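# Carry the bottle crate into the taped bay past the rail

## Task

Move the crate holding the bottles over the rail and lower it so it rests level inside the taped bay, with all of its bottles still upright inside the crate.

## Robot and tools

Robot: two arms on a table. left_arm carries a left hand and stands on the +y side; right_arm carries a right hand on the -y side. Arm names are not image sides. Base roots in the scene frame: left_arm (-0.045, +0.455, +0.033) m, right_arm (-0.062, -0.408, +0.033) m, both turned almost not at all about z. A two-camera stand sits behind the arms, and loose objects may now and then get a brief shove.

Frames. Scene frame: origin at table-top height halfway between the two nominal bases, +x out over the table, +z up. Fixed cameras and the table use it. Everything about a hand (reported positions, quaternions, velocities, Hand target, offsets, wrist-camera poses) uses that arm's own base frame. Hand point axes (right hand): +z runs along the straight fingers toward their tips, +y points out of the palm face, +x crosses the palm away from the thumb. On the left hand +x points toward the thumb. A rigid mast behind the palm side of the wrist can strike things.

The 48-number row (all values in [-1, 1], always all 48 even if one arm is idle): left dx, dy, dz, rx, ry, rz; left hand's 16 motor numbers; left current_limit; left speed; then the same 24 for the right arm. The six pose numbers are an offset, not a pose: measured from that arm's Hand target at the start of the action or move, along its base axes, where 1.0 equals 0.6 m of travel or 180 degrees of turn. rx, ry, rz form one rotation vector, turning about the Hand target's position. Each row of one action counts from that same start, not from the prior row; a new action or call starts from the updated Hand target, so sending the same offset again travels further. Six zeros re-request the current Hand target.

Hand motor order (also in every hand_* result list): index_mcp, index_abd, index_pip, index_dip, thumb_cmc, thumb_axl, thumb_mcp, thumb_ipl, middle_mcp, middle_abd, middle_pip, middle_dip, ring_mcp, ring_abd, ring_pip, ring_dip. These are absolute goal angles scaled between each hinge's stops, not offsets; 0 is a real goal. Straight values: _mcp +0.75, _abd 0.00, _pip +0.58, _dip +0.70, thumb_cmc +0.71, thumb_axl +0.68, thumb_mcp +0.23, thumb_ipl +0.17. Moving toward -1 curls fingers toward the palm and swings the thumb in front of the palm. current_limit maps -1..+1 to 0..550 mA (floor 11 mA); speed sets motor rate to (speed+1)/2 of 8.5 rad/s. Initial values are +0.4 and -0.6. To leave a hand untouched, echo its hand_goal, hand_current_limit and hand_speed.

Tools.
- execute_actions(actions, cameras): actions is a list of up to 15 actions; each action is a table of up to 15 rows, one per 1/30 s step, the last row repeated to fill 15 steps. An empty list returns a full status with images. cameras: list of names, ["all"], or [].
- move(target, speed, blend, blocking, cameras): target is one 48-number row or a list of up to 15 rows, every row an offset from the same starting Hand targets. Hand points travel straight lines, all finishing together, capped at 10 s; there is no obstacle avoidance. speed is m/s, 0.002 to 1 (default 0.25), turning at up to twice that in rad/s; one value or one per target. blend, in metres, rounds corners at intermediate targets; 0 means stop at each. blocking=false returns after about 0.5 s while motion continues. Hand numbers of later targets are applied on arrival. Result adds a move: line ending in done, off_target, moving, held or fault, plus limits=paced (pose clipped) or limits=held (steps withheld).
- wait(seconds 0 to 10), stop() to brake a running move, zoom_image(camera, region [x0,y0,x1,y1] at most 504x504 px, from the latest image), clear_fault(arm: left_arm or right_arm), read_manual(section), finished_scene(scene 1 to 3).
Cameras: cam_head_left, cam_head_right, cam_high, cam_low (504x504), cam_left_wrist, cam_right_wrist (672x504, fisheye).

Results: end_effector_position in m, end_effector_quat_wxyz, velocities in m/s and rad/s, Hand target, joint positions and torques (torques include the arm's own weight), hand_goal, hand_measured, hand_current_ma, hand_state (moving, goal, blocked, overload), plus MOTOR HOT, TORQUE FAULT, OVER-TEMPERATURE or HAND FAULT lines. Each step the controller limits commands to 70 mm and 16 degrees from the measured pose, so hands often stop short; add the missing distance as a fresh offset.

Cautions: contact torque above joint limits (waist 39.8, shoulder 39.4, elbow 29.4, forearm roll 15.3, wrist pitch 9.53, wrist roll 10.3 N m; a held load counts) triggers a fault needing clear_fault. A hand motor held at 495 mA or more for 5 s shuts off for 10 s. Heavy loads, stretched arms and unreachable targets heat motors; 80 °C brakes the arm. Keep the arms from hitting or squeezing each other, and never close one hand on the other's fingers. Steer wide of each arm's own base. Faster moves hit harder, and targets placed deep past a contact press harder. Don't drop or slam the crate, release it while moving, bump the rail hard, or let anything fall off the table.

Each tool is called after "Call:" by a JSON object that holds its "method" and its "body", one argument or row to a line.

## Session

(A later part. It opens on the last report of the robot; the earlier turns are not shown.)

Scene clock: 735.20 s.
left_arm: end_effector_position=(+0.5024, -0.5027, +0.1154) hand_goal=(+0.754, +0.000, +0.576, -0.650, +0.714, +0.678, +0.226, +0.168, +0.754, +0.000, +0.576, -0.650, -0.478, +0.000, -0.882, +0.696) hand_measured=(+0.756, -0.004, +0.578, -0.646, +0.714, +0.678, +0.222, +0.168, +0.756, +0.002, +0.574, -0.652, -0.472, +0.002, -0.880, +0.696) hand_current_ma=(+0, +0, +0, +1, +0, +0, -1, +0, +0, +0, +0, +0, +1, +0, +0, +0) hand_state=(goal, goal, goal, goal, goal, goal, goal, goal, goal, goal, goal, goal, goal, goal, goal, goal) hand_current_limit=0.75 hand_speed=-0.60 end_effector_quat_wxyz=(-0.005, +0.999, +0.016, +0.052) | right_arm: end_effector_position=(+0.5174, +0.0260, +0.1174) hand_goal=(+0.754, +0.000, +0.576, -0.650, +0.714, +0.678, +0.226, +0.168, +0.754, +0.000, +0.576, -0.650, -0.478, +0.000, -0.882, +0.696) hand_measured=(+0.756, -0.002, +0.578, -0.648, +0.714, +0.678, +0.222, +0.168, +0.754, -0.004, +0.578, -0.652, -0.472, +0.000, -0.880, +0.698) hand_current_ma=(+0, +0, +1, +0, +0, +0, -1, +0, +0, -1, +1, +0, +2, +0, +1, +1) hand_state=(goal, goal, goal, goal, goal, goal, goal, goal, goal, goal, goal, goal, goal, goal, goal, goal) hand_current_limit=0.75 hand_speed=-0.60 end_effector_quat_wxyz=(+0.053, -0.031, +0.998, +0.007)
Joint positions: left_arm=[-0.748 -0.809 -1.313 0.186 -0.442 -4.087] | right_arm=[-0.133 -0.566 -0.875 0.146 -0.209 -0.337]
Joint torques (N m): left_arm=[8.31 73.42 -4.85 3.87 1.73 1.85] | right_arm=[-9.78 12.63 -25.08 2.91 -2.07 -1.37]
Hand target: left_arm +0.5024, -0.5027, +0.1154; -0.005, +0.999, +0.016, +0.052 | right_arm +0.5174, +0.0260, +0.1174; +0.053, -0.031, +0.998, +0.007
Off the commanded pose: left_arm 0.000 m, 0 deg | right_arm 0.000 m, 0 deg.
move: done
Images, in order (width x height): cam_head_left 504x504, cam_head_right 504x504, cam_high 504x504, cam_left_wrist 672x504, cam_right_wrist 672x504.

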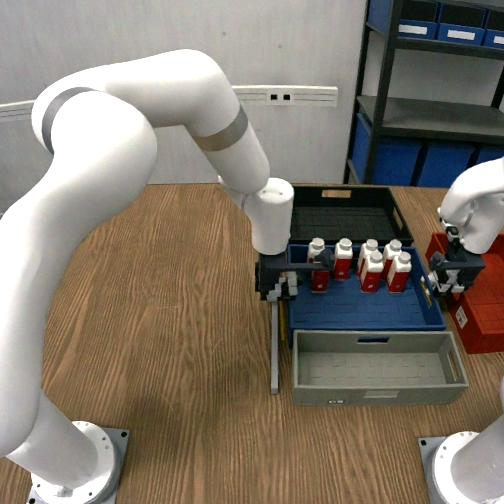

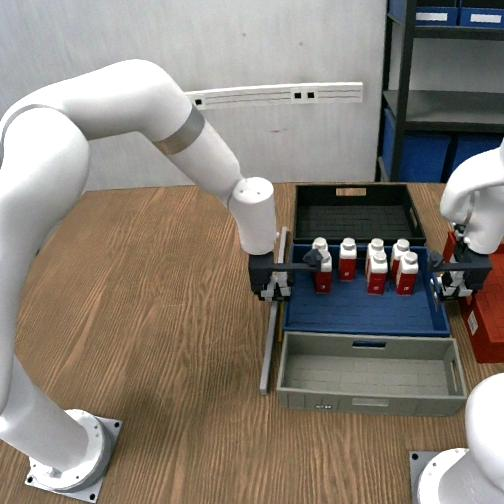

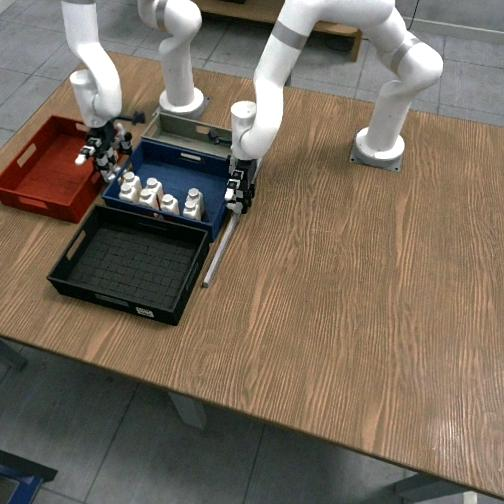

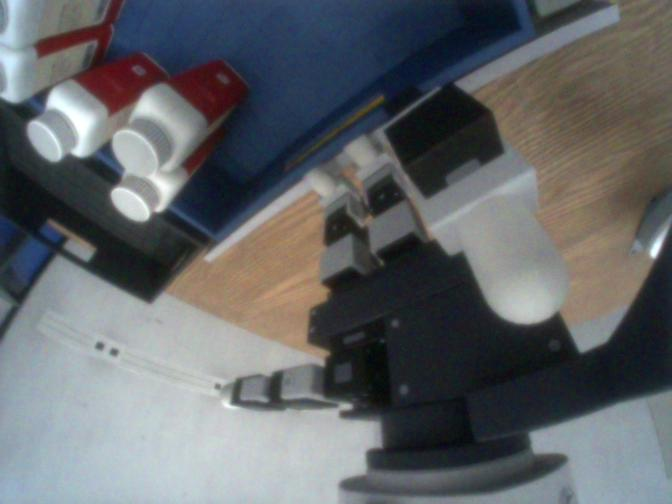

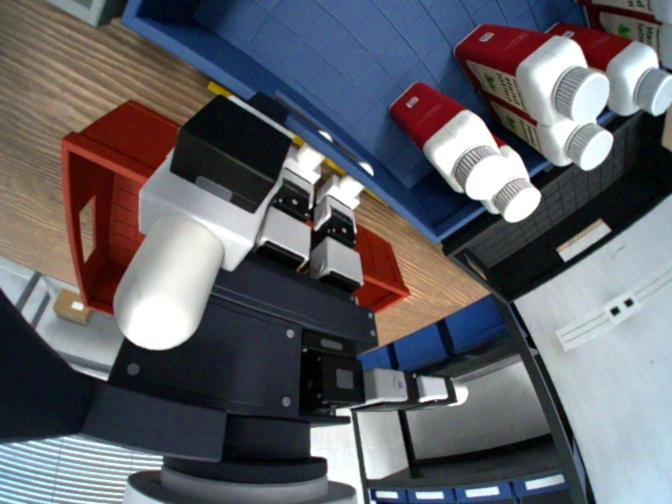

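Call:
{"method": "move", "body": {
  "target": [
    [0,0,0,0,0,0, 0.754,0,0.576,-0.65,0.714,0.678,0.226,0.168,0.754,0,0.576,-0.65,-0.479,0,-0.883,0.696,0.75,-0.6, 0,-0.0267,0.003,0,0,0, 0.754,0,0.576,-0.65,0.714,0.678,0.226,0.168,0.754,0,0.576,-0.65,-0.479,0,-0.883,0.696,0.75,-0.6],
    [0,0.02,0.25,0,0,0, 0.754,0,0.576,-0.65,0.714,0.678,0.226,0.168,0.754,0,0.576,-0.65,-0.479,0,-0.883,0.696,0.75,-0.6, 0,-0.0267,0.25,0,0,0, 0.754,0,0.576,-0.65,0.714,0.678,0.226,0.168,0.754,0,0.576,-0.65,-0.479,0,-0.883,0.696,0.75,-0.6]
  ],
  "cameras": ["cam_head_left","cam_head_right","cam_high","cam_left_wrist","cam_right_wrist"],
  "speed": [0.03,0.1]
}}

Call:
{"method": "move", "body": {
  "target": [
    [-0.3,0.5,0,0,0,0, 0.754,0,0.576,-0.65,0.714,0.678,0.226,0.168,0.754,0,0.576,-0.65,-0.479,0,-0.883,0.696,0.75,-0.6, -0.2,-0.3,0.1,0,0,0, 0.754,0,0.576,-0.65,0.714,0.678,0.226,0.168,0.754,0,0.576,-0.65,-0.479,0,-0.883,0.696,0.75,-0.6]
  ],
  "cameras": ["cam_head_left","cam_head_right","cam_high","cam_left_wrist","cam_right_wrist"],
  "speed": 0.15
}}

Call:
{"method": "zoom_image", "body": {
  "camera": "cam_high",
  "region": [60, 100, 270, 260]
}}

Call:
{"method": "zoom_image", "body": {
  "camera": "cam_head_left",
  "region": [260, 180, 500, 400]
}}

Call:
{"method": "zoom_image", "body": {
  "camera": "cam_head_right",
  "region": [260, 180, 500, 400]
}}

Scene clock: 743.43 s.
left_arm: end_effector_position=(+0.5024, -0.4907, +0.2653) hand_goal=(+0.754, +0.000, +0.576, -0.650, +0.714, +0.678, +0.226, +0.168, +0.754, +0.000, +0.576, -0.650, -0.478, +0.000, -0.882, +0.696) hand_measured=(+0.756, -0.004, +0.578, -0.646, +0.714, +0.678, +0.222, +0.168, +0.756, +0.002, +0.574, -0.652, -0.472, +0.002, -0.880, +0.696) hand_current_ma=(+0, +0, +0, +1, +0, +0, -1, +0, +0, +0, +0, +0, +1, +0, +0, +0) hand_state=(goal, goal, goal, goal, goal, goal, goal, goal, goal, goal, goal, goal, goal, goal, goal, goal) hand_current_limit=0.75 hand_speed=-0.60 end_effector_quat_wxyz=(-0.005, +0.999, +0.016, +0.052) | right_arm: end_effector_position=(+0.5174, +0.0100, +0.2673) hand_goal=(+0.754, +0.000, +0.576, -0.650, +0.714, +0.678, +0.226, +0.168, +0.754, +0.000, +0.576, -0.650, -0.478, +0.000, -0.882, +0.696) hand_measured=(+0.752, -0.002, +0.578, -0.648, +0.714, +0.678, +0.222, +0.168, +0.750, -0.004, +0.578, -0.652, -0.472, +0.000, -0.880, +0.698) hand_current_ma=(+0, +0, +1, +0, +0, +0, -1, +0, -2, -1, +1, +0, +3, +0, +1, +1) hand_state=(goal, goal, goal, goal, goal, goal, goal, goal, goal, goal, goal, goal, goal, goal, goal, goal) hand_current_limit=0.75 hand_speed=-0.60 end_effector_quat_wxyz=(+0.053, -0.031, +0.998, +0.007)
Joint positions: left_arm=[-0.733 -0.572 -1.322 0.124 -0.684 -4.001] | right_arm=[-0.166 -0.289 -0.921 0.066 -0.532 -0.284]
Joint torques (N m): left_arm=[8.55 65.73 -32.25 -3.28 -1.35 1.82] | right_arm=[7.11 64.68 -30.61 -2.63 -2.18 0.9]
Hand target: left_arm +0.5024, -0.4907, +0.2654; -0.005, +0.999, +0.016, +0.052 | right_arm +0.5174, +0.0100, +0.2674; +0.053, -0.031, +0.998, +0.007
Off the commanded pose: left_arm 0.000 m, 0 deg | right_arm 0.000 m, 0 deg.
move: done
Images, in order (width x height): cam_head_left 504x504, cam_head_right 504x504, cam_high 504x504, cam_left_wrist 672x504, cam_right_wrist 672x504.

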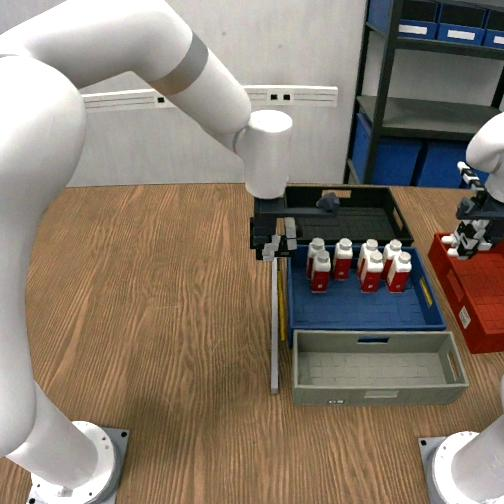

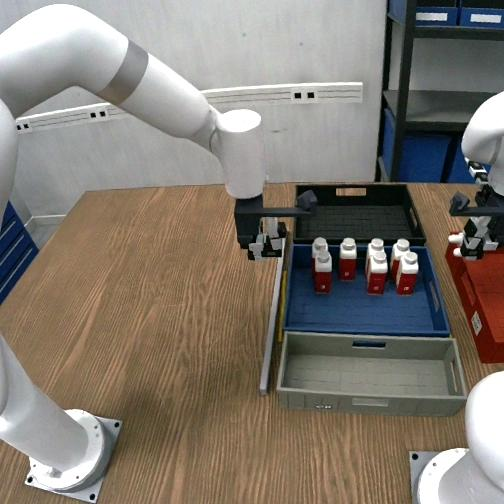

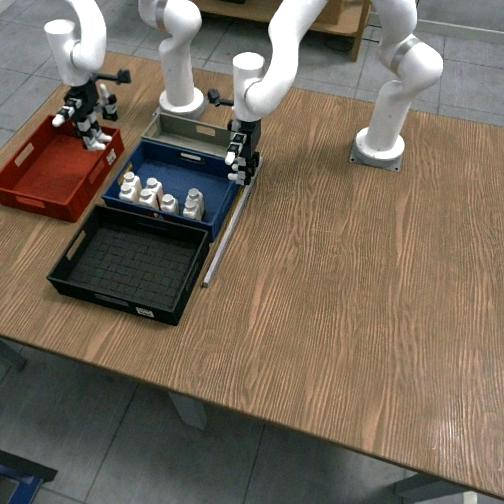

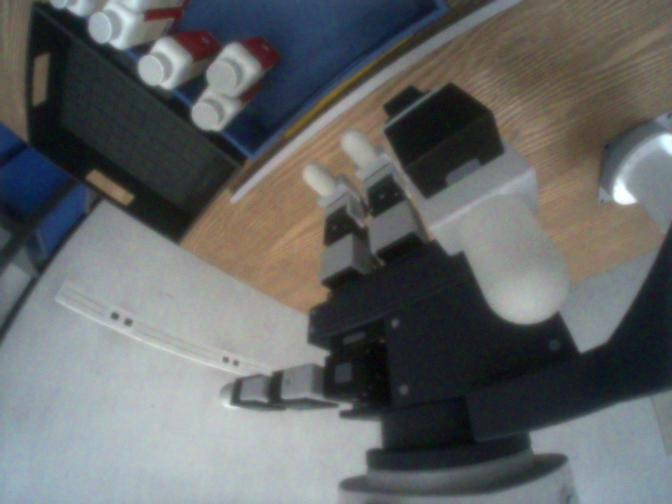

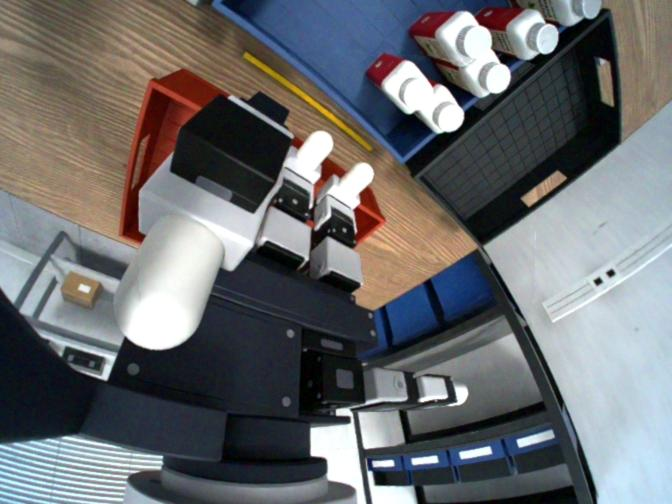

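Scene clock: 746.37 s.
left_arm: end_effector_position=(+0.3224, -0.1907, +0.2654) hand_goal=(+0.754, +0.000, +0.576, -0.650, +0.714, +0.678, +0.226, +0.168, +0.754, +0.000, +0.576, -0.650, -0.478, +0.000, -0.882, +0.696) hand_measured=(+0.754, -0.004, +0.578, -0.646, +0.714, +0.678, +0.222, +0.168, +0.754, +0.002, +0.574, -0.652, -0.472, +0.002, -0.880, +0.696) hand_current_ma=(+0, +0, +0, +1, +0, +0, -1, +0, +0, +0, +0, +0, +1, +0, +0, +0) hand_state=(goal, goal, goal, goal, goal, goal, goal, goal, goal, goal, goal, goal, goal, goal, goal, goal) hand_current_limit=0.75 hand_speed=-0.60 end_effector_quat_wxyz=(-0.005, +0.999, +0.016, +0.052) | right_arm: end_effector_position=(+0.3974, -0.1700, +0.3274) hand_goal=(+0.754, +0.000, +0.576, -0.650, +0.714, +0.678, +0.226, +0.168, +0.754, +0.000, +0.576, -0.650, -0.478, +0.000, -0.882, +0.696) hand_measured=(+0.752, -0.002, +0.578, -0.648, +0.714, +0.678, +0.222, +0.168, +0.750, -0.004, +0.578, -0.652, -0.472, +0.000, -0.880, +0.698) hand_current_ma=(+0, +0, +1, +0, +0, +0, -1, +0, -1, -1, +1, +0, +3, +0, +1, +1) hand_state=(goal, goal, goal, goal, goal, goal, goal, goal, goal, goal, goal, goal, goal, goal, goal, goal) hand_current_limit=0.75 hand_speed=-0.60 end_effector_quat_wxyz=(+0.053, -0.031, +0.998, +0.007)
Joint positions: left_arm=[-0.379 0.182 -0.423 0.1 -0.515 -3.637] | right_arm=[-0.629 -0.106 -0.857 0.12 -0.679 -0.782]
Joint torques (N m): left_arm=[6.38 29.99 -5.81 -4.01 -1.28 1.99] | right_arm=[-9.59 53.4 -32.08 3.35 -2.21 -1.31]
Hand target: left_arm +0.3224, -0.1907, +0.2654; -0.005, +0.999, +0.016, +0.052 | right_arm +0.3974, -0.1700, +0.3274; +0.053, -0.031, +0.998, +0.007
Off the commanded pose: left_arm 0.000 m, 0 deg | right_arm 0.000 m, 0 deg.
move: done
Images, in order (width x height): cam_head_left 504x504, cam_head_right 504x504, cam_high 504x504, cam_left_wrist 672x504, cam_right_wrist 672x504.

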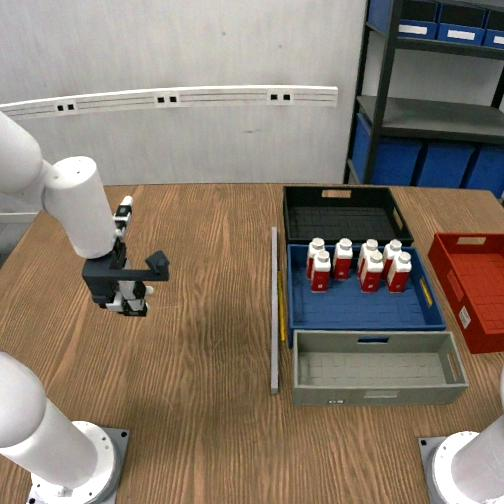

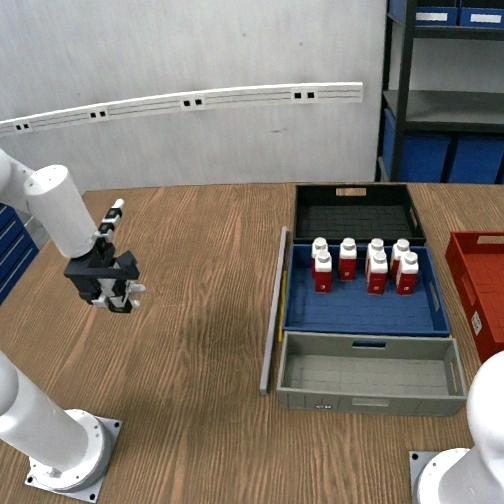

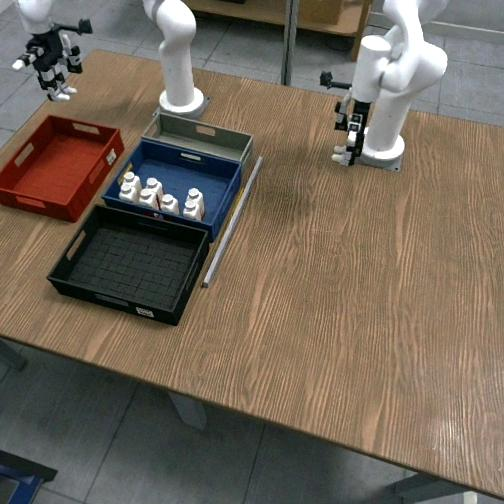

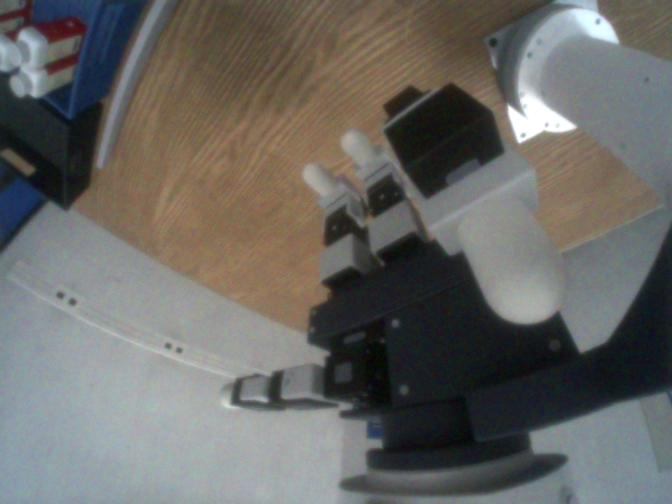

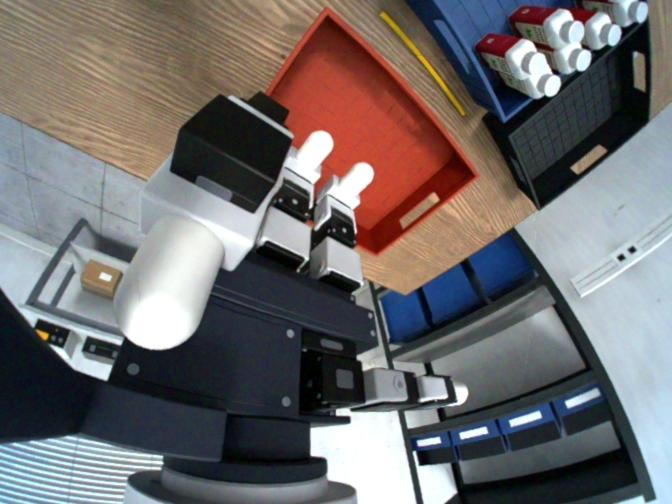

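Scaled by 2.400 from the camera's 504x504 image, which has a finer 720x720 frame.

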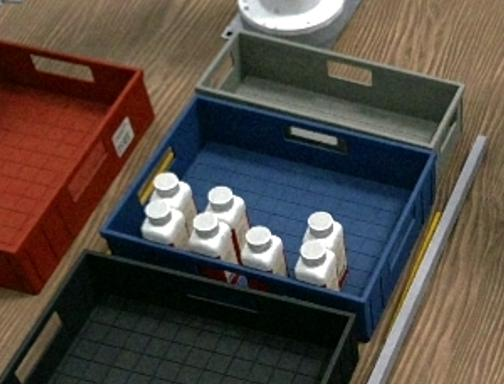

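Scaled by 2.100 from the camera's 504x504 image, which has a finer 720x720 frame.

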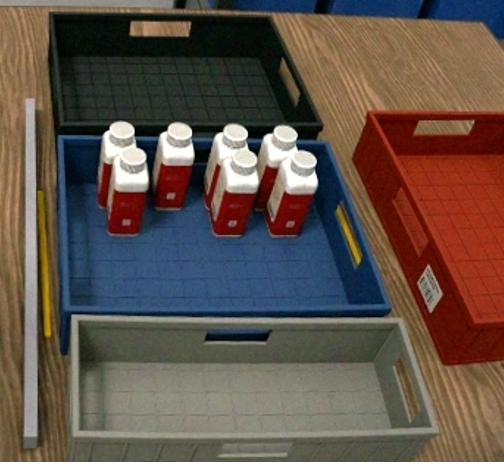

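Scaled by 2.100 from the camera's 504x504 image, which has a finer 720x720 frame.

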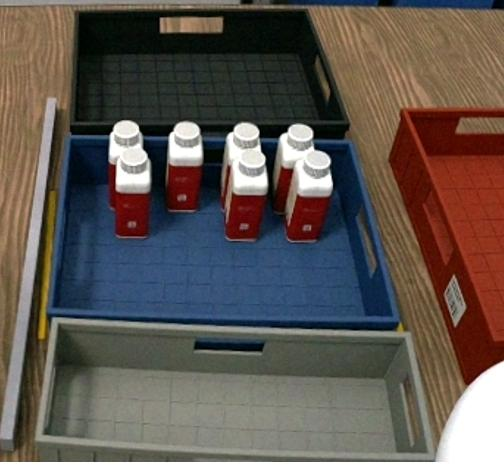

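Call:
{"method": "finished_scene", "body": {
  "scene": 1
}}

The scene is finished: the task was done.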